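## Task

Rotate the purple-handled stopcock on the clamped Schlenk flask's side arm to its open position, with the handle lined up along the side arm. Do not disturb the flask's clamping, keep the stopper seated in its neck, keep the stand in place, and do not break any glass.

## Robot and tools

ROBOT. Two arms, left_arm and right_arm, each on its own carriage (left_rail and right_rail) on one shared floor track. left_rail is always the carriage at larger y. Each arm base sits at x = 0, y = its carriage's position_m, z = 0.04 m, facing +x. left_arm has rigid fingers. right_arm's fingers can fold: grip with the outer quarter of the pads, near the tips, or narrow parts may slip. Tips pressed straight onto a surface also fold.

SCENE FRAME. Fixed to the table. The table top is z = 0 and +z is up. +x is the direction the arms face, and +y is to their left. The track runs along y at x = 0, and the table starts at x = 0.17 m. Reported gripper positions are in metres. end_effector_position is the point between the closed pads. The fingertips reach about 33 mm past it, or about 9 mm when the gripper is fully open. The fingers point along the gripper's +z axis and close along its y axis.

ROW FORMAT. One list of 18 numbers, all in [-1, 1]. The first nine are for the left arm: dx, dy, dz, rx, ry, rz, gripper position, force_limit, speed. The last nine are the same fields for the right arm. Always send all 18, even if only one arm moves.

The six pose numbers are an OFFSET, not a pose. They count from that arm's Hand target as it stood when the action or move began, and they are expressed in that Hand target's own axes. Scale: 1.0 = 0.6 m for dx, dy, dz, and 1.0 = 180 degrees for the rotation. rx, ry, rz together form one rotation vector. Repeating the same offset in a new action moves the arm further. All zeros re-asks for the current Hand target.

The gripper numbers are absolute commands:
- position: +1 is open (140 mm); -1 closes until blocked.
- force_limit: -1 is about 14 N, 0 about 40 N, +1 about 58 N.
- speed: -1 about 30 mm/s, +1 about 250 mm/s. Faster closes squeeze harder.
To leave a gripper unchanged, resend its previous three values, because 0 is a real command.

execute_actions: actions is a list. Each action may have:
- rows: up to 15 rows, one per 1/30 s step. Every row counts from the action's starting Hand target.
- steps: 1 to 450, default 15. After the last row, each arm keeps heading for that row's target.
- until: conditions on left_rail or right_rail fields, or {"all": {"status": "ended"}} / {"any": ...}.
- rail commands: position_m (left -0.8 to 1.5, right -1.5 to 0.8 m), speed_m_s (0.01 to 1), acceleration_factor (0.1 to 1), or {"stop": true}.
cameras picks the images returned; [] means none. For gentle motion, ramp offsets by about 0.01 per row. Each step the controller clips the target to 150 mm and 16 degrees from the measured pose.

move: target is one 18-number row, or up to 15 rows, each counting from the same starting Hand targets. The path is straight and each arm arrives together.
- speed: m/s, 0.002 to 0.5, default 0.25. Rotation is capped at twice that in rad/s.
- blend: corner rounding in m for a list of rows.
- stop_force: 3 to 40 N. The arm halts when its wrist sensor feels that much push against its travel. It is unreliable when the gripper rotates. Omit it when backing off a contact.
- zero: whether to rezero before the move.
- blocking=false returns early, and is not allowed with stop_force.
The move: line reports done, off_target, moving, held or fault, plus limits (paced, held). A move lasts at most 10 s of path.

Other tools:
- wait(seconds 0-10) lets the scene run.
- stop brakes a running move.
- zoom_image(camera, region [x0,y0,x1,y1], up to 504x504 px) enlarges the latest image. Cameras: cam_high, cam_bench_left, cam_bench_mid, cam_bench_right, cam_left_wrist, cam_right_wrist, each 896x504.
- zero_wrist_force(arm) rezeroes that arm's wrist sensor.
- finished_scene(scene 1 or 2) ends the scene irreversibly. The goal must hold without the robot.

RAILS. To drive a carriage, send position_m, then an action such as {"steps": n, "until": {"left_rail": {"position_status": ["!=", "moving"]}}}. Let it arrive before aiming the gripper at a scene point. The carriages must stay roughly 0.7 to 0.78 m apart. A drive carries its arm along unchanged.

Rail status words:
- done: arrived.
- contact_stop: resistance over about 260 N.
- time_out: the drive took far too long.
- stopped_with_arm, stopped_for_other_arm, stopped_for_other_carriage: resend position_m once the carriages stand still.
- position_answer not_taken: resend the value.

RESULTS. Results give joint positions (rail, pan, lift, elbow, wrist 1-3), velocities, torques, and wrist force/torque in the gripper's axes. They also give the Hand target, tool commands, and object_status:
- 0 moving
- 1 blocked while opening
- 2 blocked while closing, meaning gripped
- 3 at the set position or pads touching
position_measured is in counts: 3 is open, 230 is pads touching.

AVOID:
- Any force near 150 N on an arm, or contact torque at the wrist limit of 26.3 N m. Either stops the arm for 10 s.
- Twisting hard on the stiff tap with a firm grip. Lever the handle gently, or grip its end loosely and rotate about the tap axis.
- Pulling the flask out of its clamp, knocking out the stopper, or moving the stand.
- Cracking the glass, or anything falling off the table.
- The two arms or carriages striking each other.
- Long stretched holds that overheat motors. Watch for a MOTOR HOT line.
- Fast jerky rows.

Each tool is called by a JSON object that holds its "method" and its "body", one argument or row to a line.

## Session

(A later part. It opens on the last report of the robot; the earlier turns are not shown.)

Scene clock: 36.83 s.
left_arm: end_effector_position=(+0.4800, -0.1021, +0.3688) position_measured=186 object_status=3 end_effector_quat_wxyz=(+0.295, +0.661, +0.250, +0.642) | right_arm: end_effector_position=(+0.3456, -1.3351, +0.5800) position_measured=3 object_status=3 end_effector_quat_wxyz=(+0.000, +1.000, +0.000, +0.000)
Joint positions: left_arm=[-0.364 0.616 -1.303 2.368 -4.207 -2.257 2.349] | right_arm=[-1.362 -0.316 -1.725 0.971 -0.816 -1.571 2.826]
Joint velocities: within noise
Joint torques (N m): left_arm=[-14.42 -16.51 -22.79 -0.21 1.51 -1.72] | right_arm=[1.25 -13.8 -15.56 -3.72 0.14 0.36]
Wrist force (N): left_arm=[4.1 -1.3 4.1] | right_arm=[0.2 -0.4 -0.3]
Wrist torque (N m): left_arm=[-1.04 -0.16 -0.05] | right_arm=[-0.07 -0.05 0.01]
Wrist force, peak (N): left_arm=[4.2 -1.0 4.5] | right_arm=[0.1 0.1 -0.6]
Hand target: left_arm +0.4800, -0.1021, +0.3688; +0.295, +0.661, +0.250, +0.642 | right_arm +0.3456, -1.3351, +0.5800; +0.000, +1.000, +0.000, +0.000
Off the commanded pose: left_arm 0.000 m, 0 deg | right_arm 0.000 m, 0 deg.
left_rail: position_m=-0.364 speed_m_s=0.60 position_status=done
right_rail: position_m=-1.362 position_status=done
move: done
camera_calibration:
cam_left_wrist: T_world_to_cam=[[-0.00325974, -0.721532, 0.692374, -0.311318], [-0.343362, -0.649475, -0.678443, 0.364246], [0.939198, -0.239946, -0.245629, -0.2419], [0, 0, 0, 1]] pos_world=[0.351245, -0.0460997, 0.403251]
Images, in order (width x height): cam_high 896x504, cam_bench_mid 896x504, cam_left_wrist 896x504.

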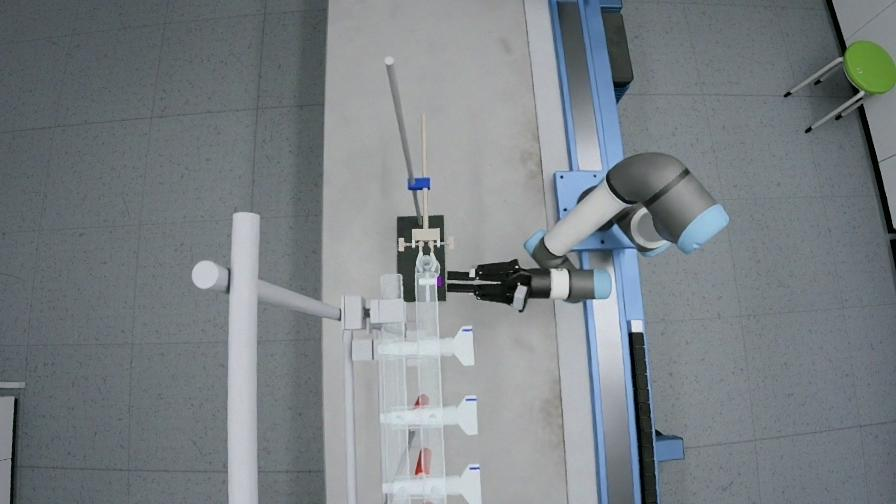

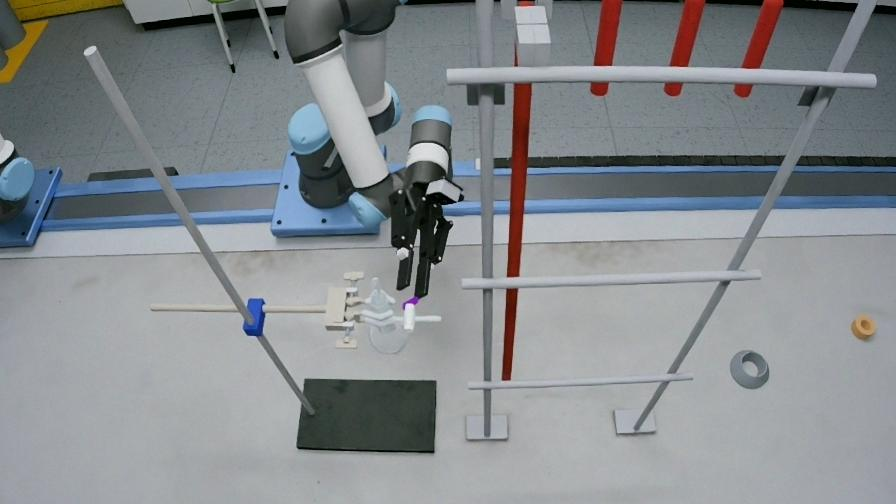

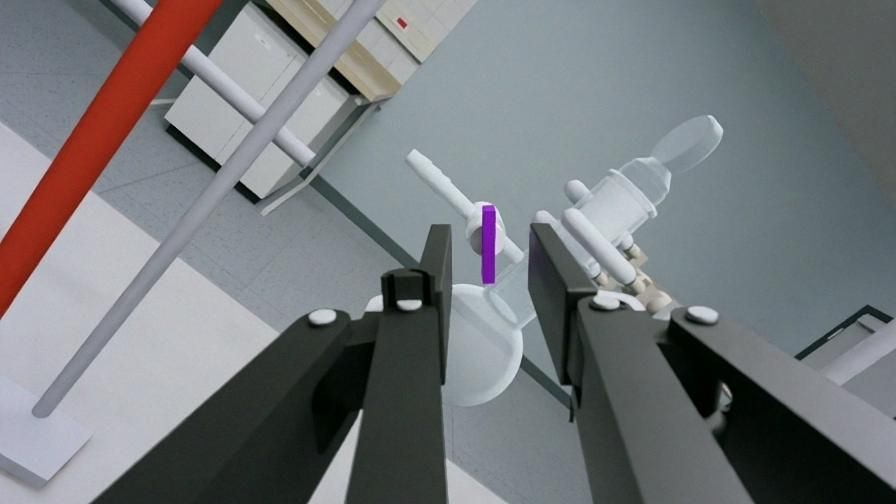

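{"method": "move", "body": {
  "target": [-0.0014, 0.0, 0.035, 0, 0, 0, -0.45, -1, 0, 0, 0, 0, 0, 0, 0, 1, 1, 1],
  "speed": 0.03,
  "stop_force": 5,
  "cameras": ["cam_left_wrist", "cam_bench_mid", "cam_high"]
}}

{"method": "zoom_image", "body": {
  "camera": "cam_left_wrist",
  "region": [430, 200, 560, 330]
}}

{"method": "zoom_image", "body": {
  "camera": "cam_high",
  "region": [425, 262, 465, 302]
}}

{"method": "zoom_image", "body": {
  "camera": "cam_bench_mid",
  "region": [380, 270, 440, 330]
}}

Scene clock: 44.13 s.
left_arm: end_effector_position=(+0.5009, -0.1042, +0.3682) position_measured=186 object_status=3 end_effector_quat_wxyz=(+0.295, +0.661, +0.250, +0.642) | right_arm: end_effector_position=(+0.3456, -1.3351, +0.5800) position_measured=3 object_status=3 end_effector_quat_wxyz=(+0.000, +1.000, +0.000, +0.000)
Joint positions: left_arm=[-0.364 0.573 -1.284 2.342 -4.199 -2.213 2.349] | right_arm=[-1.362 -0.316 -1.725 0.971 -0.816 -1.571 2.826]
Joint velocities: within noise
Joint torques (N m): left_arm=[-14.23 -17.76 -22.68 -0.18 1.46 -1.59] | right_arm=[1.56 -13.89 -16.33 -3.73 0.05 0.22]
Wrist force (N): left_arm=[4.1 -0.9 3.9] | right_arm=[0.0 -0.1 -0.4]
Wrist torque (N m): left_arm=[-0.95 -0.17 -0.05] | right_arm=[-0.02 -0.01 0.00]
Wrist force, peak (N): left_arm=[4.2 -0.9 4.3] | right_arm=[-0.1 0.2 -0.7]
Hand target: left_arm +0.5009, -0.1042, +0.3682; +0.295, +0.661, +0.250, +0.642 | right_arm +0.3456, -1.3351, +0.5800; +0.000, +1.000, +0.000, +0.000
Off the commanded pose: left_arm 0.000 m, 0 deg | right_arm 0.000 m, 0 deg.
left_rail: position_m=-0.364 speed_m_s=0.60 position_status=done
right_rail: position_m=-1.362 position_status=done
move: done
camera_calibration:
cam_left_wrist: T_world_to_cam=[[-0.0032599, -0.721532, 0.692374, -0.312329], [-0.343362, -0.649475, -0.678443, 0.369685], [0.939198, -0.239946, -0.245629, -0.262175], [0, 0, 0, 1]] pos_world=[0.372152, -0.0481616, 0.402661]
Images, in order (width x height): cam_high 896x504, cam_bench_mid 896x504, cam_left_wrist 896x504.

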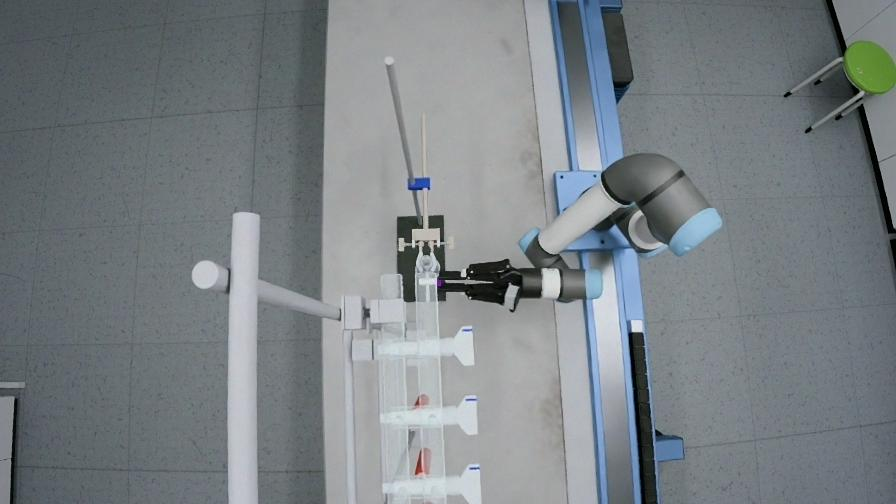

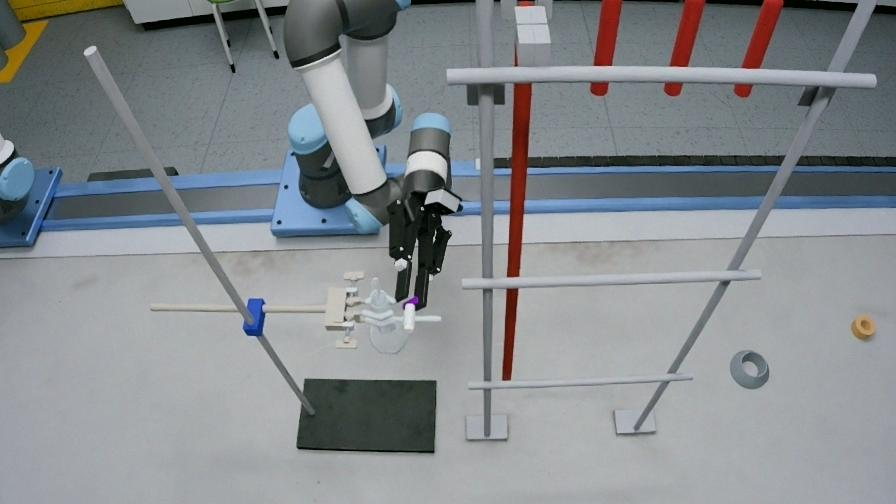

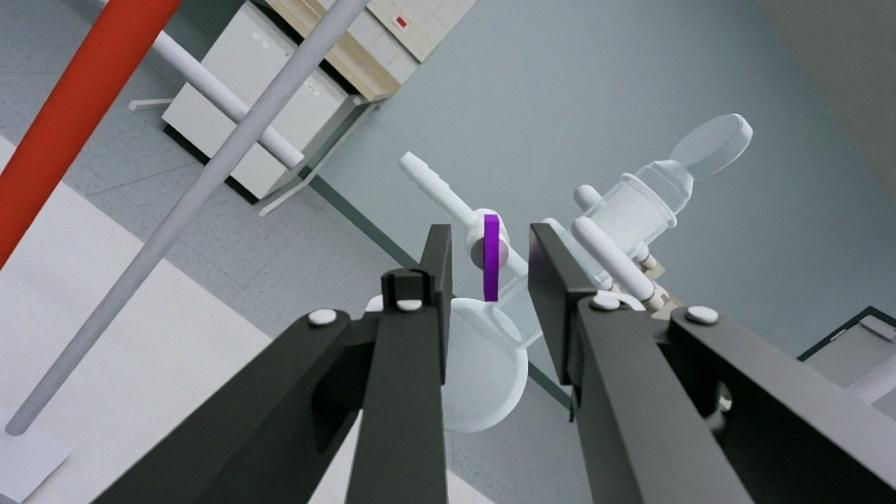

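Scaled by 3.877.

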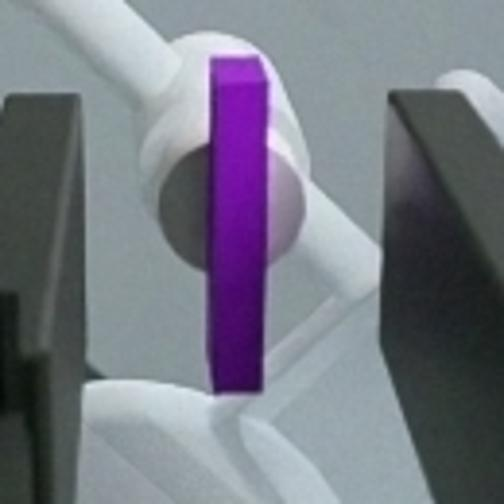

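Scaled by 12.600.

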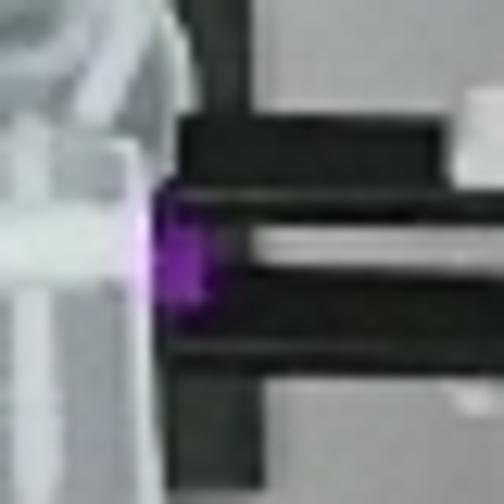

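Scaled by 8.400.

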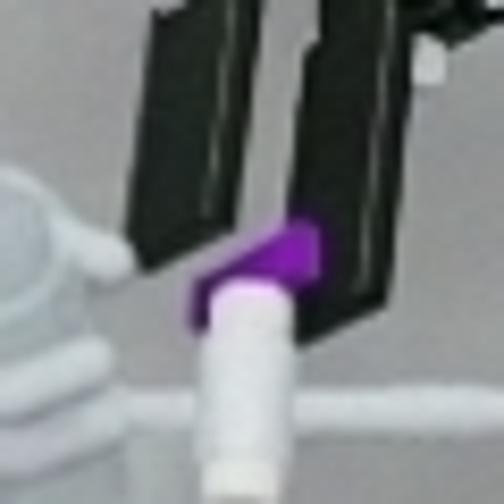

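{"method": "execute_actions", "body": {
  "actions": [
    {"rows": [[0,0,0,0,0,0,-1,-1,-1,0,0,0,0,0,0,1,1,1]], "steps": 75}
  ],
  "cameras": ["cam_left_wrist", "cam_high", "cam_bench_mid"]
}}

{"method": "zoom_image", "body": {
  "camera": "cam_left_wrist",
  "region": [430, 200, 560, 330]
}}

{"method": "zoom_image", "body": {
  "camera": "cam_high",
  "region": [425, 262, 465, 302]
}}

{"method": "zoom_image", "body": {
  "camera": "cam_bench_mid",
  "region": [380, 270, 440, 330]
}}

Scene clock: 49.27 s.
left_arm: end_effector_position=(+0.5009, -0.1042, +0.3682) position_measured=223 object_status=2 end_effector_quat_wxyz=(+0.295, +0.661, +0.250, +0.642) | right_arm: end_effector_position=(+0.3456, -1.3351, +0.5800) position_measured=3 object_status=3 end_effector_quat_wxyz=(+0.000, +1.000, +0.000, +0.000)
Joint positions: left_arm=[-0.364 0.573 -1.284 2.342 -4.199 -2.213 2.349] | right_arm=[-1.362 -0.316 -1.725 0.971 -0.816 -1.571 2.826]
Joint velocities: within noise
Joint torques (N m): left_arm=[-5.2 -18.43 -12.46 -1.22 1.28 -1.71] | right_arm=[1.84 -14.29 -16.01 -3.72 0.19 0.17]
Wrist force (N): left_arm=[3.6 0.5 4.4] | right_arm=[-0.2 -0.2 -0.3]
Wrist torque (N m): left_arm=[-1.00 -0.14 -0.01] | right_arm=[-0.03 0.02 0.00]
Wrist force, peak (N): left_arm=[4.1 0.9 4.6] | right_arm=[0.2 0.0 -0.6]
Hand target: left_arm +0.5009, -0.1042, +0.3682; +0.295, +0.661, +0.250, +0.642 | right_arm +0.3456, -1.3351, +0.5800; +0.000, +1.000, +0.000, +0.000
Off the commanded pose: left_arm 0.000 m, 0 deg | right_arm 0.000 m, 0 deg.
left_rail: position_m=-0.364 speed_m_s=0.60 position_status=done
right_rail: position_m=-1.362 position_status=done
camera_calibration:
cam_left_wrist: T_world_to_cam=[[-0.00326983, -0.721531, 0.692374, -0.312329], [-0.34337, -0.649471, -0.678443, 0.369687], [0.939194, -0.239959, -0.245629, -0.26218], [0, 0, 0, 1]] pos_world=[0.372157, -0.0481666, 0.402661]
Images, in order (width x height): cam_high 896x504, cam_bench_mid 896x504, cam_left_wrist 896x504.

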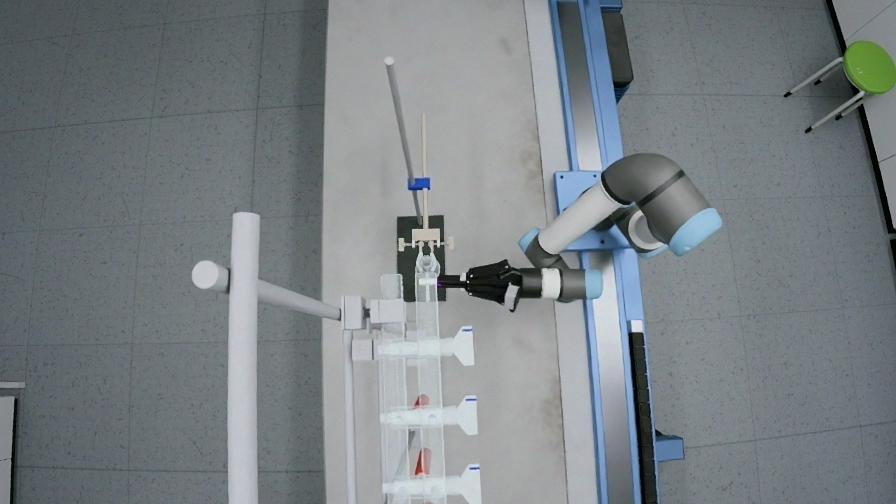

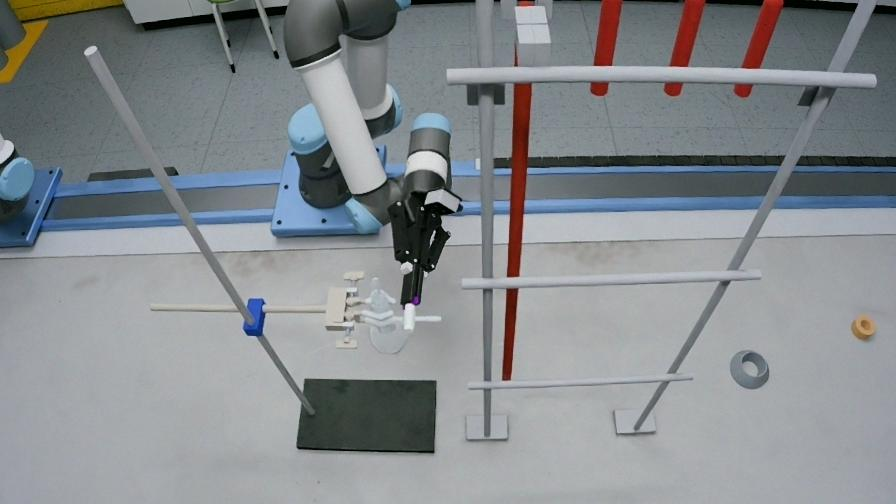

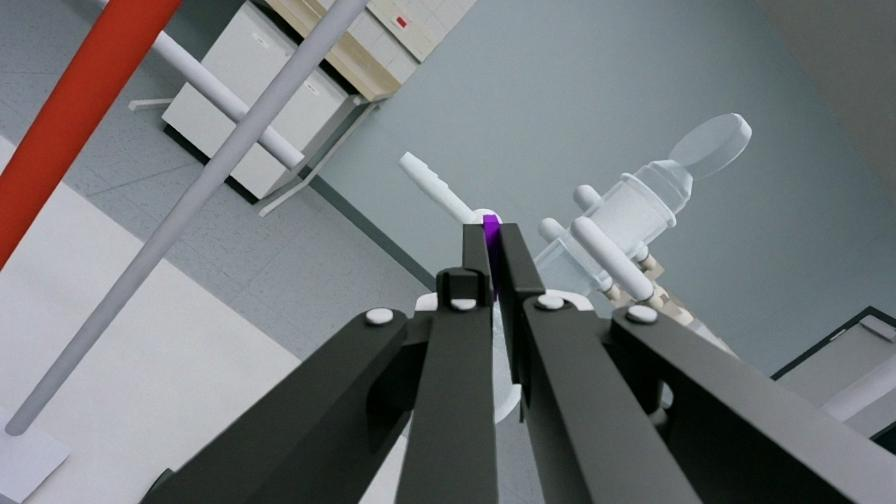

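Scaled by 3.877.

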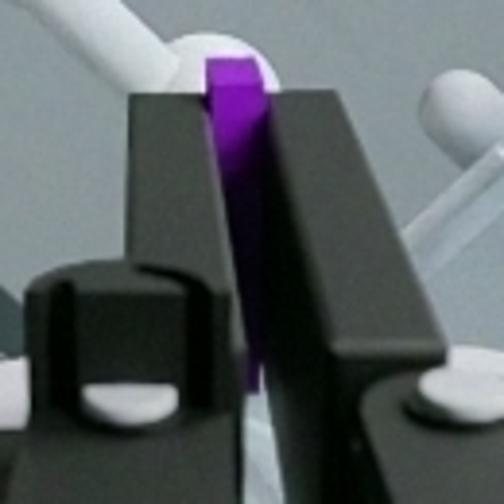

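Scaled by 12.600.

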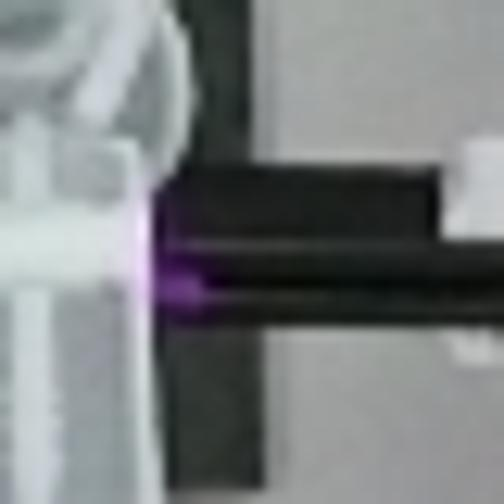

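Scaled by 8.400.

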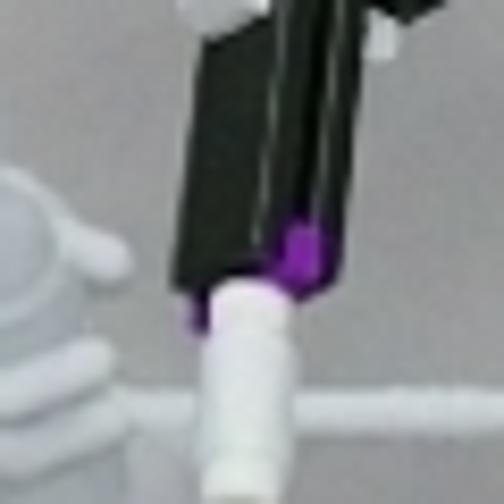

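{"method": "move", "body": {
  "target": [0, 0.0003, 0, 0, 0, -0.0667, -1, -1, -1, 0, 0, 0, 0, 0, 0, 1, 1, 1],
  "speed": 0.1,
  "cameras": ["cam_left_wrist"]
}}

{"method": "zoom_image", "body": {
  "camera": "cam_left_wrist",
  "region": [390, 130, 590, 330]
}}

Scene clock: 51.53 s.
left_arm: end_effector_position=(+0.5009, -0.1043, +0.3684) position_measured=223 object_status=2 end_effector_quat_wxyz=(+0.361, +0.632, +0.318, +0.608) | right_arm: end_effector_position=(+0.3456, -1.3351, +0.5800) position_measured=3 object_status=3 end_effector_quat_wxyz=(+0.000, +1.000, +0.000, +0.000)
Joint positions: left_arm=[-0.364 0.572 -1.285 2.342 -4.199 -2.213 2.14] | right_arm=[-1.362 -0.316 -1.725 0.971 -0.816 -1.571 2.826]
Joint velocities: within noise
Joint torques (N m): left_arm=[-14.17 -17.4 -7.27 -4.33 1.75 -1.8] | right_arm=[1.8 -13.66 -16.31 -3.65 0.16 0.2]
Wrist force (N): left_arm=[3.1 -0.3 4.1] | right_arm=[-0.1 -0.2 0.0]
Wrist torque (N m): left_arm=[-0.91 -0.10 -0.08] | right_arm=[-0.05 0.02 0.00]
Wrist force, peak (N): left_arm=[4.1 0.7 4.5] | right_arm=[-0.3 -0.4 -0.5]
Hand target: left_arm +0.5009, -0.1043, +0.3684; +0.361, +0.632, +0.318, +0.608 | right_arm +0.3456, -1.3351, +0.5800; +0.000, +1.000, +0.000, +0.000
Off the commanded pose: left_arm 0.000 m, 0 deg | right_arm 0.000 m, 0 deg.
left_rail: position_m=-0.364 speed_m_s=0.60 position_status=done
right_rail: position_m=-1.362 position_status=done
move: done
camera_calibration:
cam_left_wrist: T_world_to_cam=[[0.00786011, -0.562345, 0.826865, -0.351043], [-0.352163, -0.775472, -0.524045, 0.304075], [0.935906, -0.287073, -0.204133, -0.280701], [0, 0, 0, 1]] pos_world=[0.372553, -0.0421866, 0.392314]
Images, in order (width x height): cam_left_wrist 896x504.

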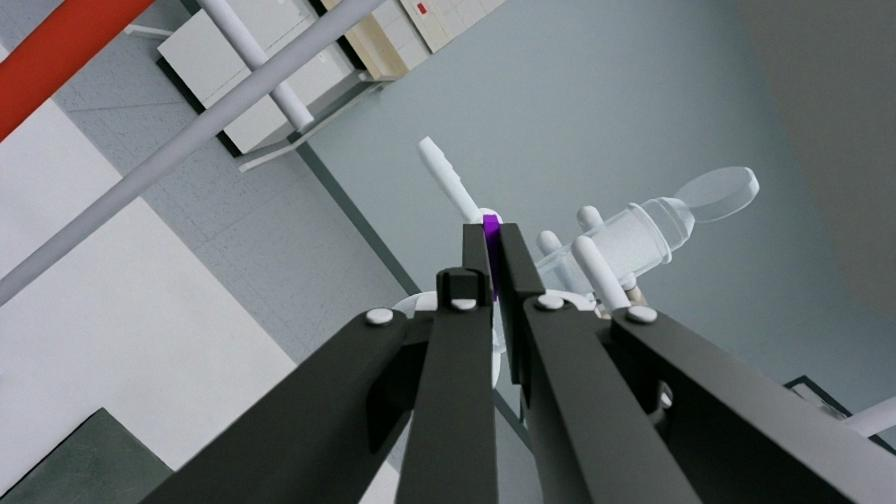

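Scaled by 2.520.

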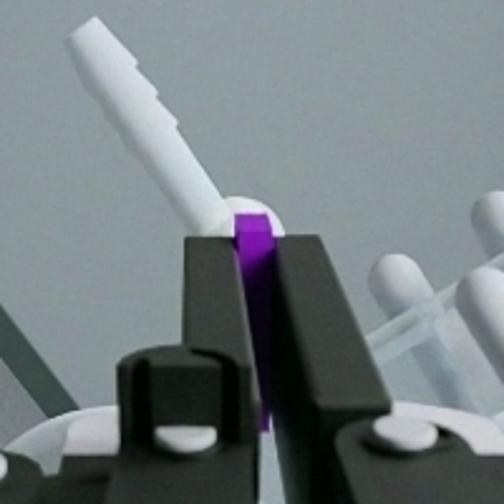

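{"method": "move", "body": {
  "target": [0, 0, 0, 0, 0, -0.1222, -1, -1, -1, 0, 0, 0, 0, 0, 0, 1, 1, 1],
  "speed": 0.12,
  "cameras": ["cam_left_wrist", "cam_high", "cam_bench_mid"]
}}

{"method": "zoom_image", "body": {
  "camera": "cam_left_wrist",
  "region": [390, 130, 590, 330]
}}

Scene clock: 54.27 s.
left_arm: end_effector_position=(+0.5009, -0.1043, +0.3684) position_measured=223 object_status=2 end_effector_quat_wxyz=(+0.470, +0.560, +0.432, +0.528) | right_arm: end_effector_position=(+0.3456, -1.3351, +0.5800) position_measured=3 object_status=3 end_effector_quat_wxyz=(+0.000, +1.000, +0.000, +0.000)
Joint positions: left_arm=[-0.364 0.572 -1.285 2.342 -4.199 -2.213 1.756] | right_arm=[-1.362 -0.316 -1.725 0.971 -0.816 -1.571 2.826]
Joint velocities: within noise
Joint torques (N m): left_arm=[-10.76 -17.44 -13.68 -4.41 -0.37 -2.11] | right_arm=[2.62 -14.38 -16.85 -3.7 0.15 0.3]
Wrist force (N): left_arm=[2.0 -0.2 3.5] | right_arm=[0.0 -0.1 -0.4]
Wrist torque (N m): left_arm=[-0.95 -0.03 -0.32] | right_arm=[-0.04 -0.02 0.01]
Wrist force, peak (N): left_arm=[3.3 -0.2 4.2] | right_arm=[-0.1 -0.3 -0.7]
Hand target: left_arm +0.5009, -0.1043, +0.3684; +0.470, +0.559, +0.432, +0.528 | right_arm +0.3456, -1.3351, +0.5800; +0.000, +1.000, +0.000, +0.000
Off the commanded pose: left_arm 0.000 m, 0 deg | right_arm 0.000 m, 0 deg.
left_rail: position_m=-0.364 speed_m_s=0.60 position_status=done
right_rail: position_m=-1.362 position_status=done
move: done
camera_calibration:
cam_left_wrist: T_world_to_cam=[[0.0323666, -0.212712, 0.976579, -0.381961], [-0.361819, -0.913313, -0.18694, 0.170331], [0.931686, -0.347294, -0.106524, -0.320831], [0, 0, 0, 1]] pos_world=[0.372906, -0.0371051, 0.370681]
Images, in order (width x height): cam_high 896x504, cam_bench_mid 896x504, cam_left_wrist 896x504.

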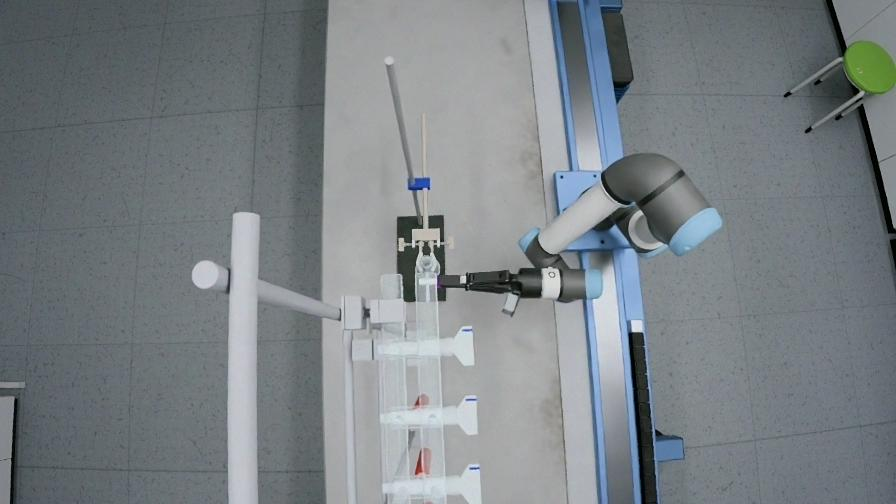

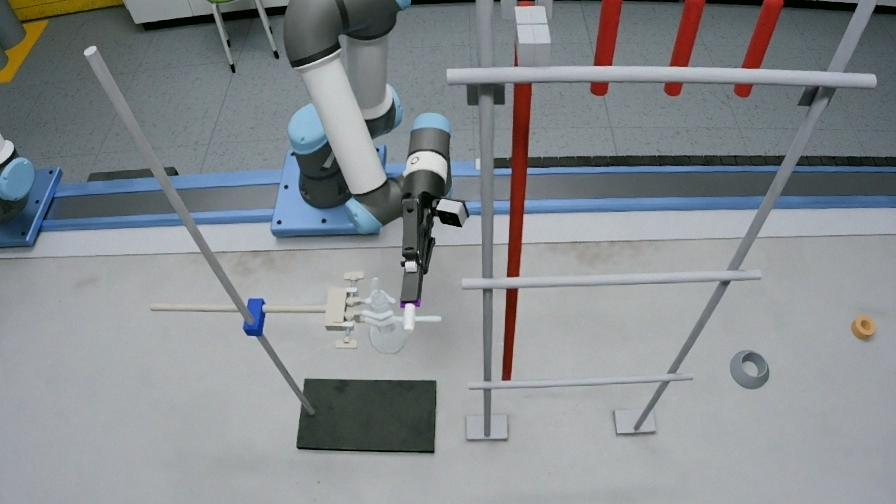

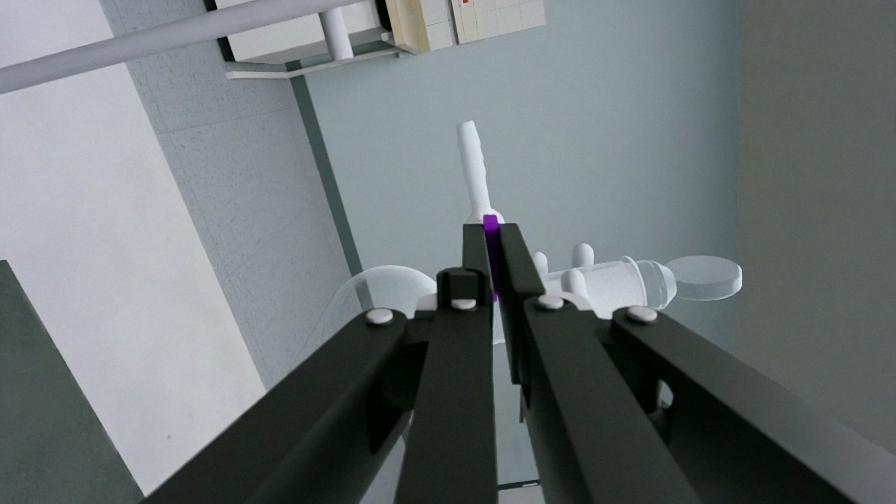

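Scaled by 2.520.

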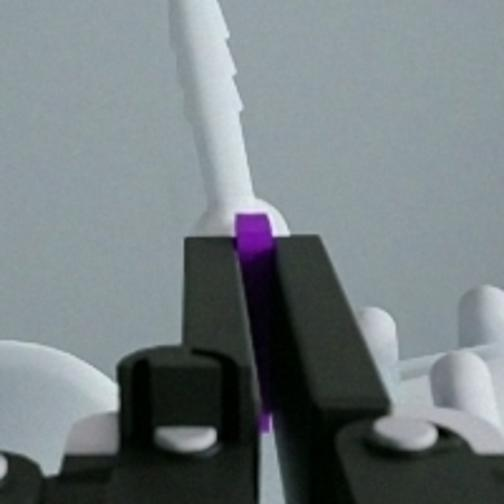

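{"method": "zoom_image", "body": {
  "camera": "cam_left_wrist",
  "region": [430, 110, 540, 240]
}}

Scaled by 3.877.

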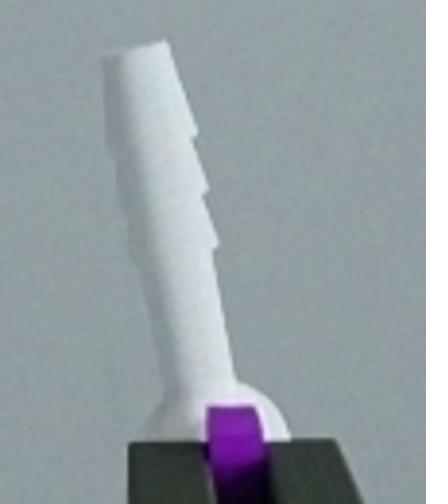

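{"method": "move", "body": {
  "target": [0, 0, 0, 0, 0, -0.0611, -1, -1, -1, 0, 0, 0, 0, 0, 0, 1, 1, 1],
  "speed": 0.1,
  "cameras": ["cam_left_wrist", "cam_high", "cam_bench_mid"]
}}

{"method": "zoom_image", "body": {
  "camera": "cam_left_wrist",
  "region": [430, 110, 560, 240]
}}

{"method": "zoom_image", "body": {
  "camera": "cam_bench_mid",
  "region": [380, 270, 440, 330]
}}

Scene clock: 58.47 s.
left_arm: end_effector_position=(+0.5009, -0.1043, +0.3684) position_measured=223 object_status=2 end_effector_quat_wxyz=(+0.519, +0.516, +0.484, +0.480) | right_arm: end_effector_position=(+0.3456, -1.3351, +0.5800) position_measured=3 object_status=3 end_effector_quat_wxyz=(+0.000, +1.000, +0.000, +0.000)
Joint positions: left_arm=[-0.364 0.572 -1.285 2.342 -4.199 -2.213 1.564] | right_arm=[-1.362 -0.316 -1.725 0.971 -0.816 -1.571 2.826]
Joint velocities: within noise
Joint torques (N m): left_arm=[-8.98 -18.41 -6.79 -4.23 -0.72 -2.13] | right_arm=[3.05 -14.76 -16.41 -3.7 0.23 0.28]
Wrist force (N): left_arm=[1.3 -0.3 3.4] | right_arm=[-0.1 -0.3 -0.2]
Wrist torque (N m): left_arm=[-0.92 0.04 -0.40] | right_arm=[-0.06 0.01 0.00]
Wrist force, peak (N): left_arm=[1.9 -0.4 3.8] | right_arm=[-0.2 -0.4 -0.5]
Hand target: left_arm +0.5009, -0.1043, +0.3684; +0.519, +0.515, +0.484, +0.480 | right_arm +0.3456, -1.3351, +0.5800; +0.000, +1.000, +0.000, +0.000
Off the commanded pose: left_arm 0.000 m, 0 deg | right_arm 0.000 m, 0 deg.
left_rail: position_m=-0.364 speed_m_s=0.60 position_status=done
right_rail: position_m=-1.362 position_status=done
move: done
camera_calibration:
cam_left_wrist: T_world_to_cam=[[0.0455647, -0.0230228, 0.998696, -0.376966], [-0.363105, -0.931735, -0.0049128, 0.102011], [0.930634, -0.362407, -0.0508139, -0.34241], [0, 0, 0, 1]] pos_world=[0.372875, -0.0377239, 0.359577]
Images, in order (width x height): cam_high 896x504, cam_bench_mid 896x504, cam_left_wrist 896x504.

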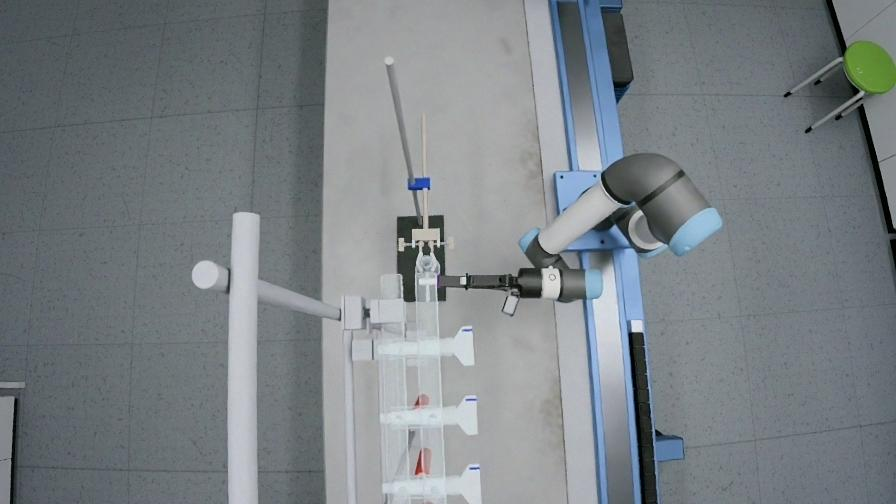

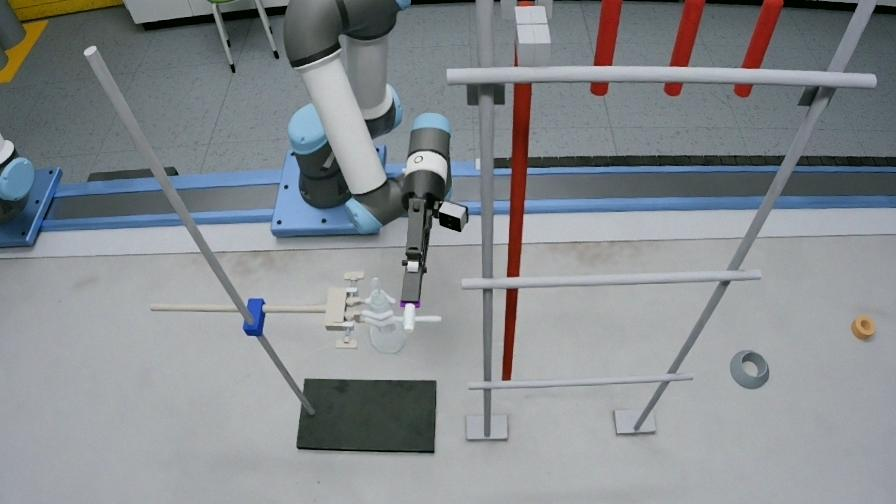

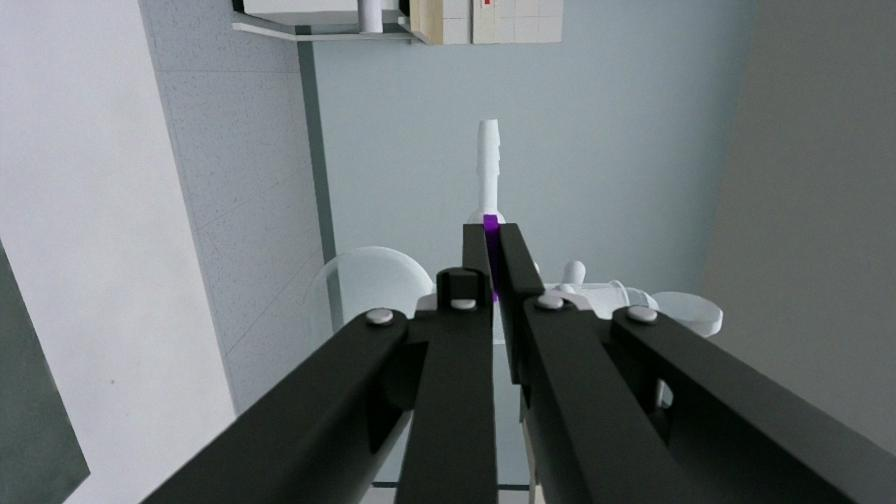

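Scaled by 3.877.

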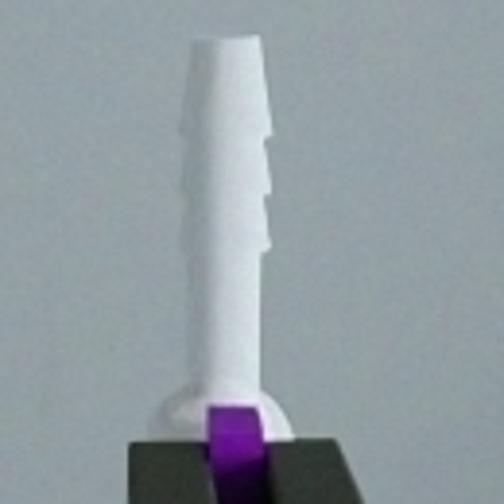

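Scaled by 8.400.

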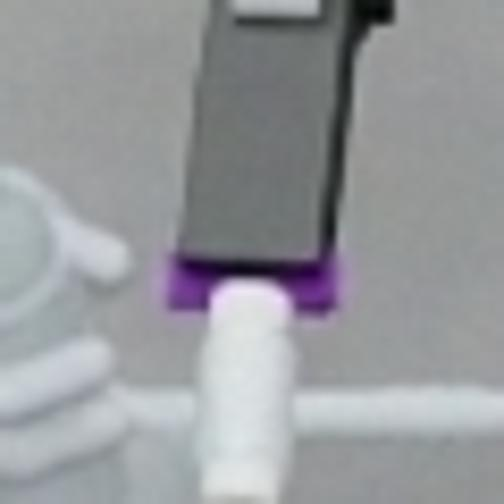

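{"method": "execute_actions", "body": {
  "actions": [
    {"rows": [[0,0,0,0,0,0,-0.45,-1,-1,0,0,0,0,0,0,1,1,1]], "steps": 45}
  ],
  "cameras": ["cam_left_wrist"]
}}

{"method": "zoom_image", "body": {
  "camera": "cam_left_wrist",
  "region": [430, 180, 560, 320]
}}

Scene clock: 61.43 s.
left_arm: end_effector_position=(+0.5009, -0.1043, +0.3684) position_measured=186 object_status=3 end_effector_quat_wxyz=(+0.519, +0.515, +0.484, +0.480) | right_arm: end_effector_position=(+0.3456, -1.3351, +0.5800) position_measured=3 object_status=3 end_effector_quat_wxyz=(+0.000, +1.000, +0.000, +0.000)
Joint positions: left_arm=[-0.364 0.572 -1.285 2.342 -4.199 -2.213 1.564] | right_arm=[-1.362 -0.316 -1.725 0.971 -0.816 -1.571 2.826]
Joint velocities: within noise
Joint torques (N m): left_arm=[-8.18 -17.71 -5.87 -4.18 0.6 -1.01] | right_arm=[2.49 -14.54 -18.07 -3.73 0.13 0.19]
Wrist force (N): left_arm=[1.7 0.1 3.2] | right_arm=[0.0 -0.1 -0.1]
Wrist torque (N m): left_arm=[-0.96 0.05 -0.52] | right_arm=[-0.03 -0.02 0.01]
Wrist force, peak (N): left_arm=[1.6 0.4 3.6] | right_arm=[0.3 0.2 -0.6]
Hand target: left_arm +0.5009, -0.1043, +0.3684; +0.519, +0.515, +0.484, +0.480 | right_arm +0.3456, -1.3351, +0.5800; +0.000, +1.000, +0.000, +0.000
Off the commanded pose: left_arm 0.000 m, 0 deg | right_arm 0.000 m, 0 deg.
left_rail: position_m=-0.364 speed_m_s=0.60 position_status=done
right_rail: position_m=-1.362 position_status=done
camera_calibration:
cam_left_wrist: T_world_to_cam=[[0.0456151, -0.0227655, 0.9987, -0.376933], [-0.363105, -0.931737, -0.00465443, 0.101921], [0.930631, -0.36242, -0.0507675, -0.342433], [0, 0, 0, 1]] pos_world=[0.372881, -0.0377221, 0.359533]
Images, in order (width x height): cam_left_wrist 896x504.

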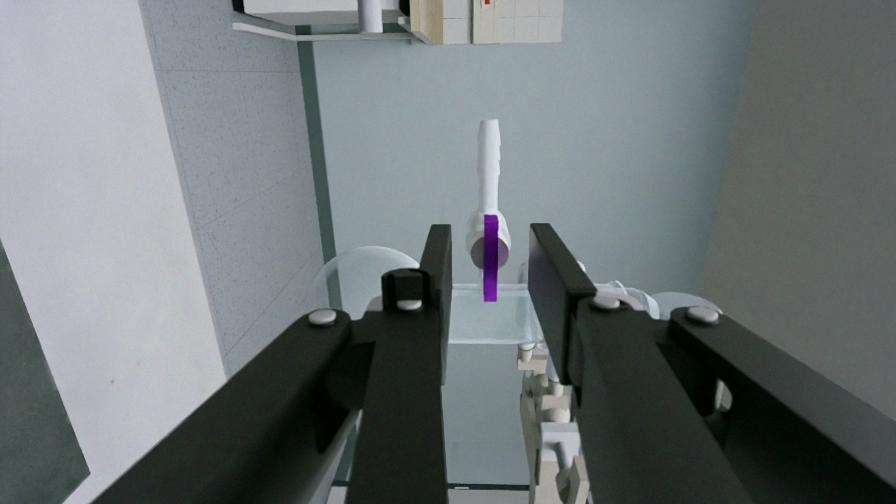

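Scaled by 3.600.

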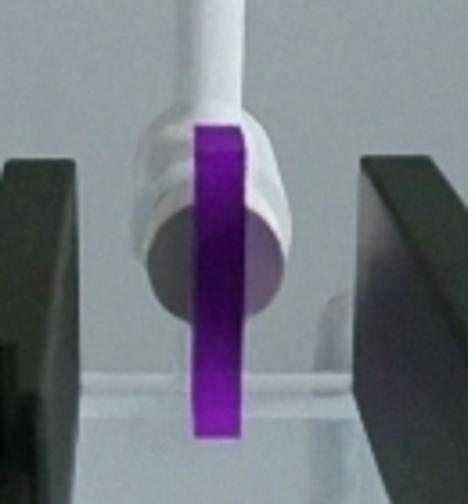

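{"method": "move", "body": {
  "target": [0, 0, -0.2, 0, 0, 0, -0.45, -1, -1, 0, 0, 0, 0, 0, 0, 1, 1, 1],
  "speed": 0.12,
  "cameras": ["cam_left_wrist", "cam_high", "cam_bench_mid"]
}}

{"method": "zoom_image", "body": {
  "camera": "cam_left_wrist",
  "region": [400, 80, 620, 260]
}}

{"method": "zoom_image", "body": {
  "camera": "cam_bench_mid",
  "region": [320, 250, 460, 370]
}}

Scene clock: 63.53 s.
left_arm: end_effector_position=(+0.3813, -0.0960, +0.3684) position_measured=186 object_status=3 end_effector_quat_wxyz=(+0.519, +0.515, +0.484, +0.480) | right_arm: end_effector_position=(+0.3456, -1.3351, +0.5800) position_measured=3 object_status=3 end_effector_quat_wxyz=(+0.000, +1.000, +0.000, +0.000)
Joint positions: left_arm=[-0.364 0.868 -1.36 2.46 -4.241 -2.508 1.564] | right_arm=[-1.362 -0.316 -1.725 0.971 -0.816 -1.571 2.826]
Joint velocities: within noise
Joint torques (N m): left_arm=[12.37 -31.46 -2.68 -3.78 -1.41 0.36] | right_arm=[2.5 -14.8 -17.34 -3.51 0.05 0.18]
Wrist force (N): left_arm=[1.3 0.4 3.6] | right_arm=[-0.1 -0.1 -0.1]
Wrist torque (N m): left_arm=[-0.90 0.11 -0.52] | right_arm=[-0.01 0.02 0.00]
Wrist force, peak (N): left_arm=[1.7 -0.1 4.2] | right_arm=[0.0 0.0 -0.8]
Hand target: left_arm +0.3812, -0.0960, +0.3684; +0.519, +0.515, +0.484, +0.480 | right_arm +0.3456, -1.3351, +0.5800; +0.000, +1.000, +0.000, +0.000
Off the commanded pose: left_arm 0.000 m, 0 deg | right_arm 0.000 m, 0 deg.
left_rail: position_m=-0.364 speed_m_s=0.60 position_status=done
right_rail: position_m=-1.362 position_status=done
move: done
camera_calibration:
cam_left_wrist: T_world_to_cam=[[0.0456197, -0.0227642, 0.998699, -0.371285], [-0.363078, -0.931747, -0.00465305, 0.0662546], [0.930641, -0.362393, -0.0507712, -0.228049], [0, 0, 0, 1]] pos_world=[0.253226, -0.029363, 0.359532]
Images, in order (width x height): cam_high 896x504, cam_bench_mid 896x504, cam_left_wrist 896x504.

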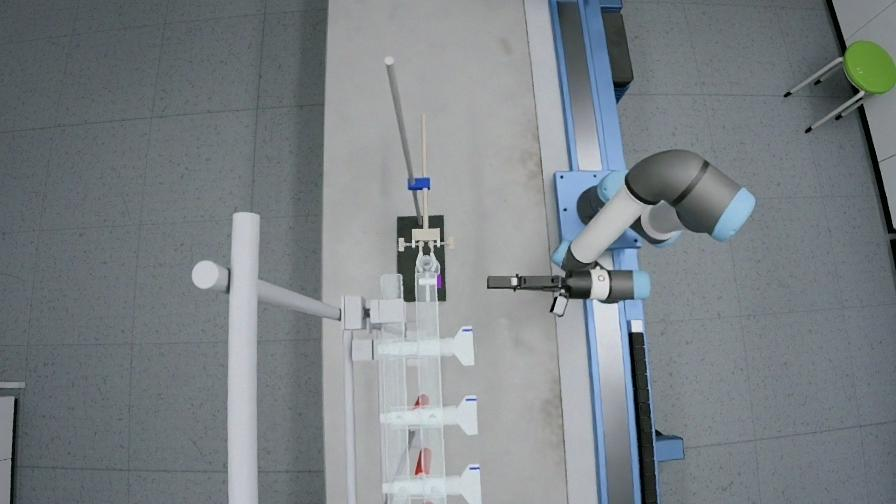

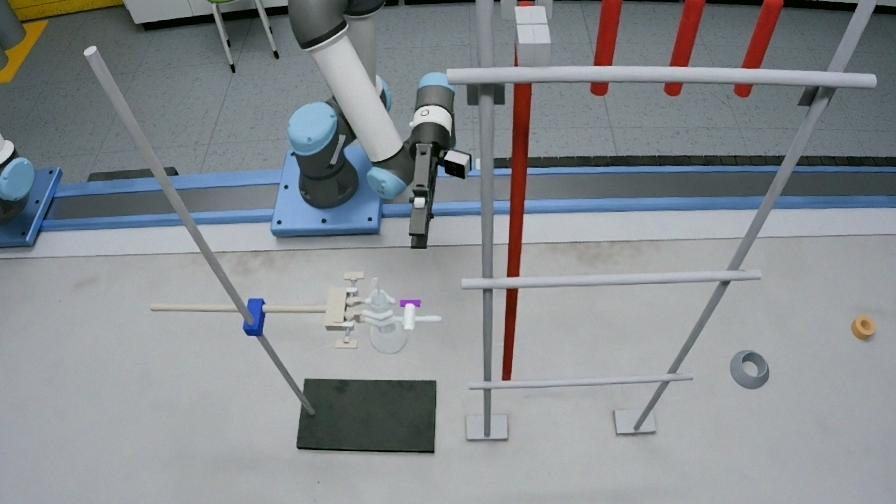

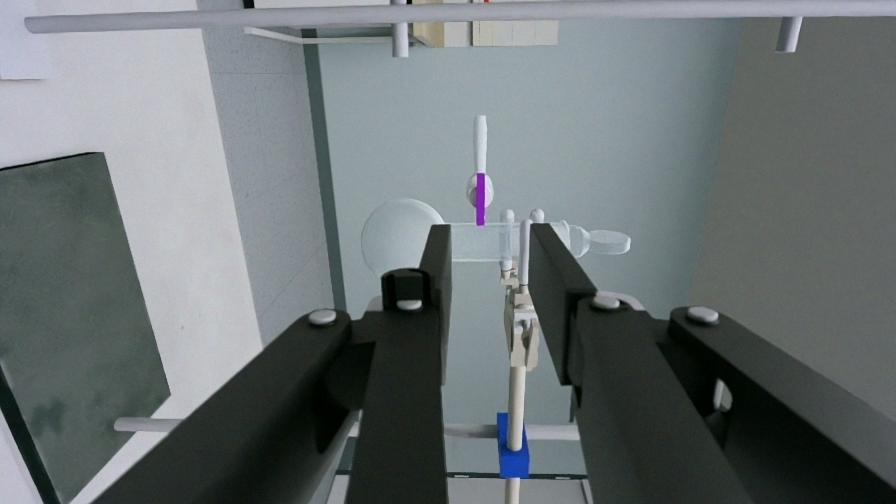

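Scaled by 2.291.

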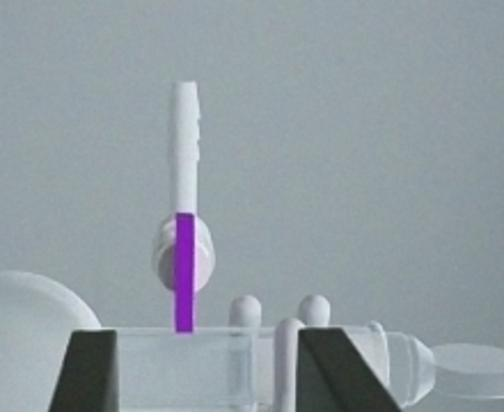

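Scaled by 3.600.

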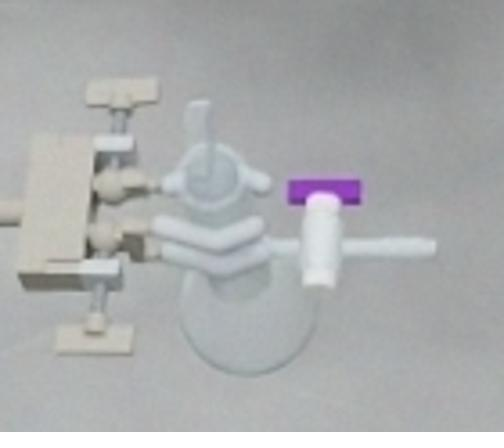

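{"method": "finished_scene", "body": {
  "scene": 2
}}

The scene is finished: the task was done.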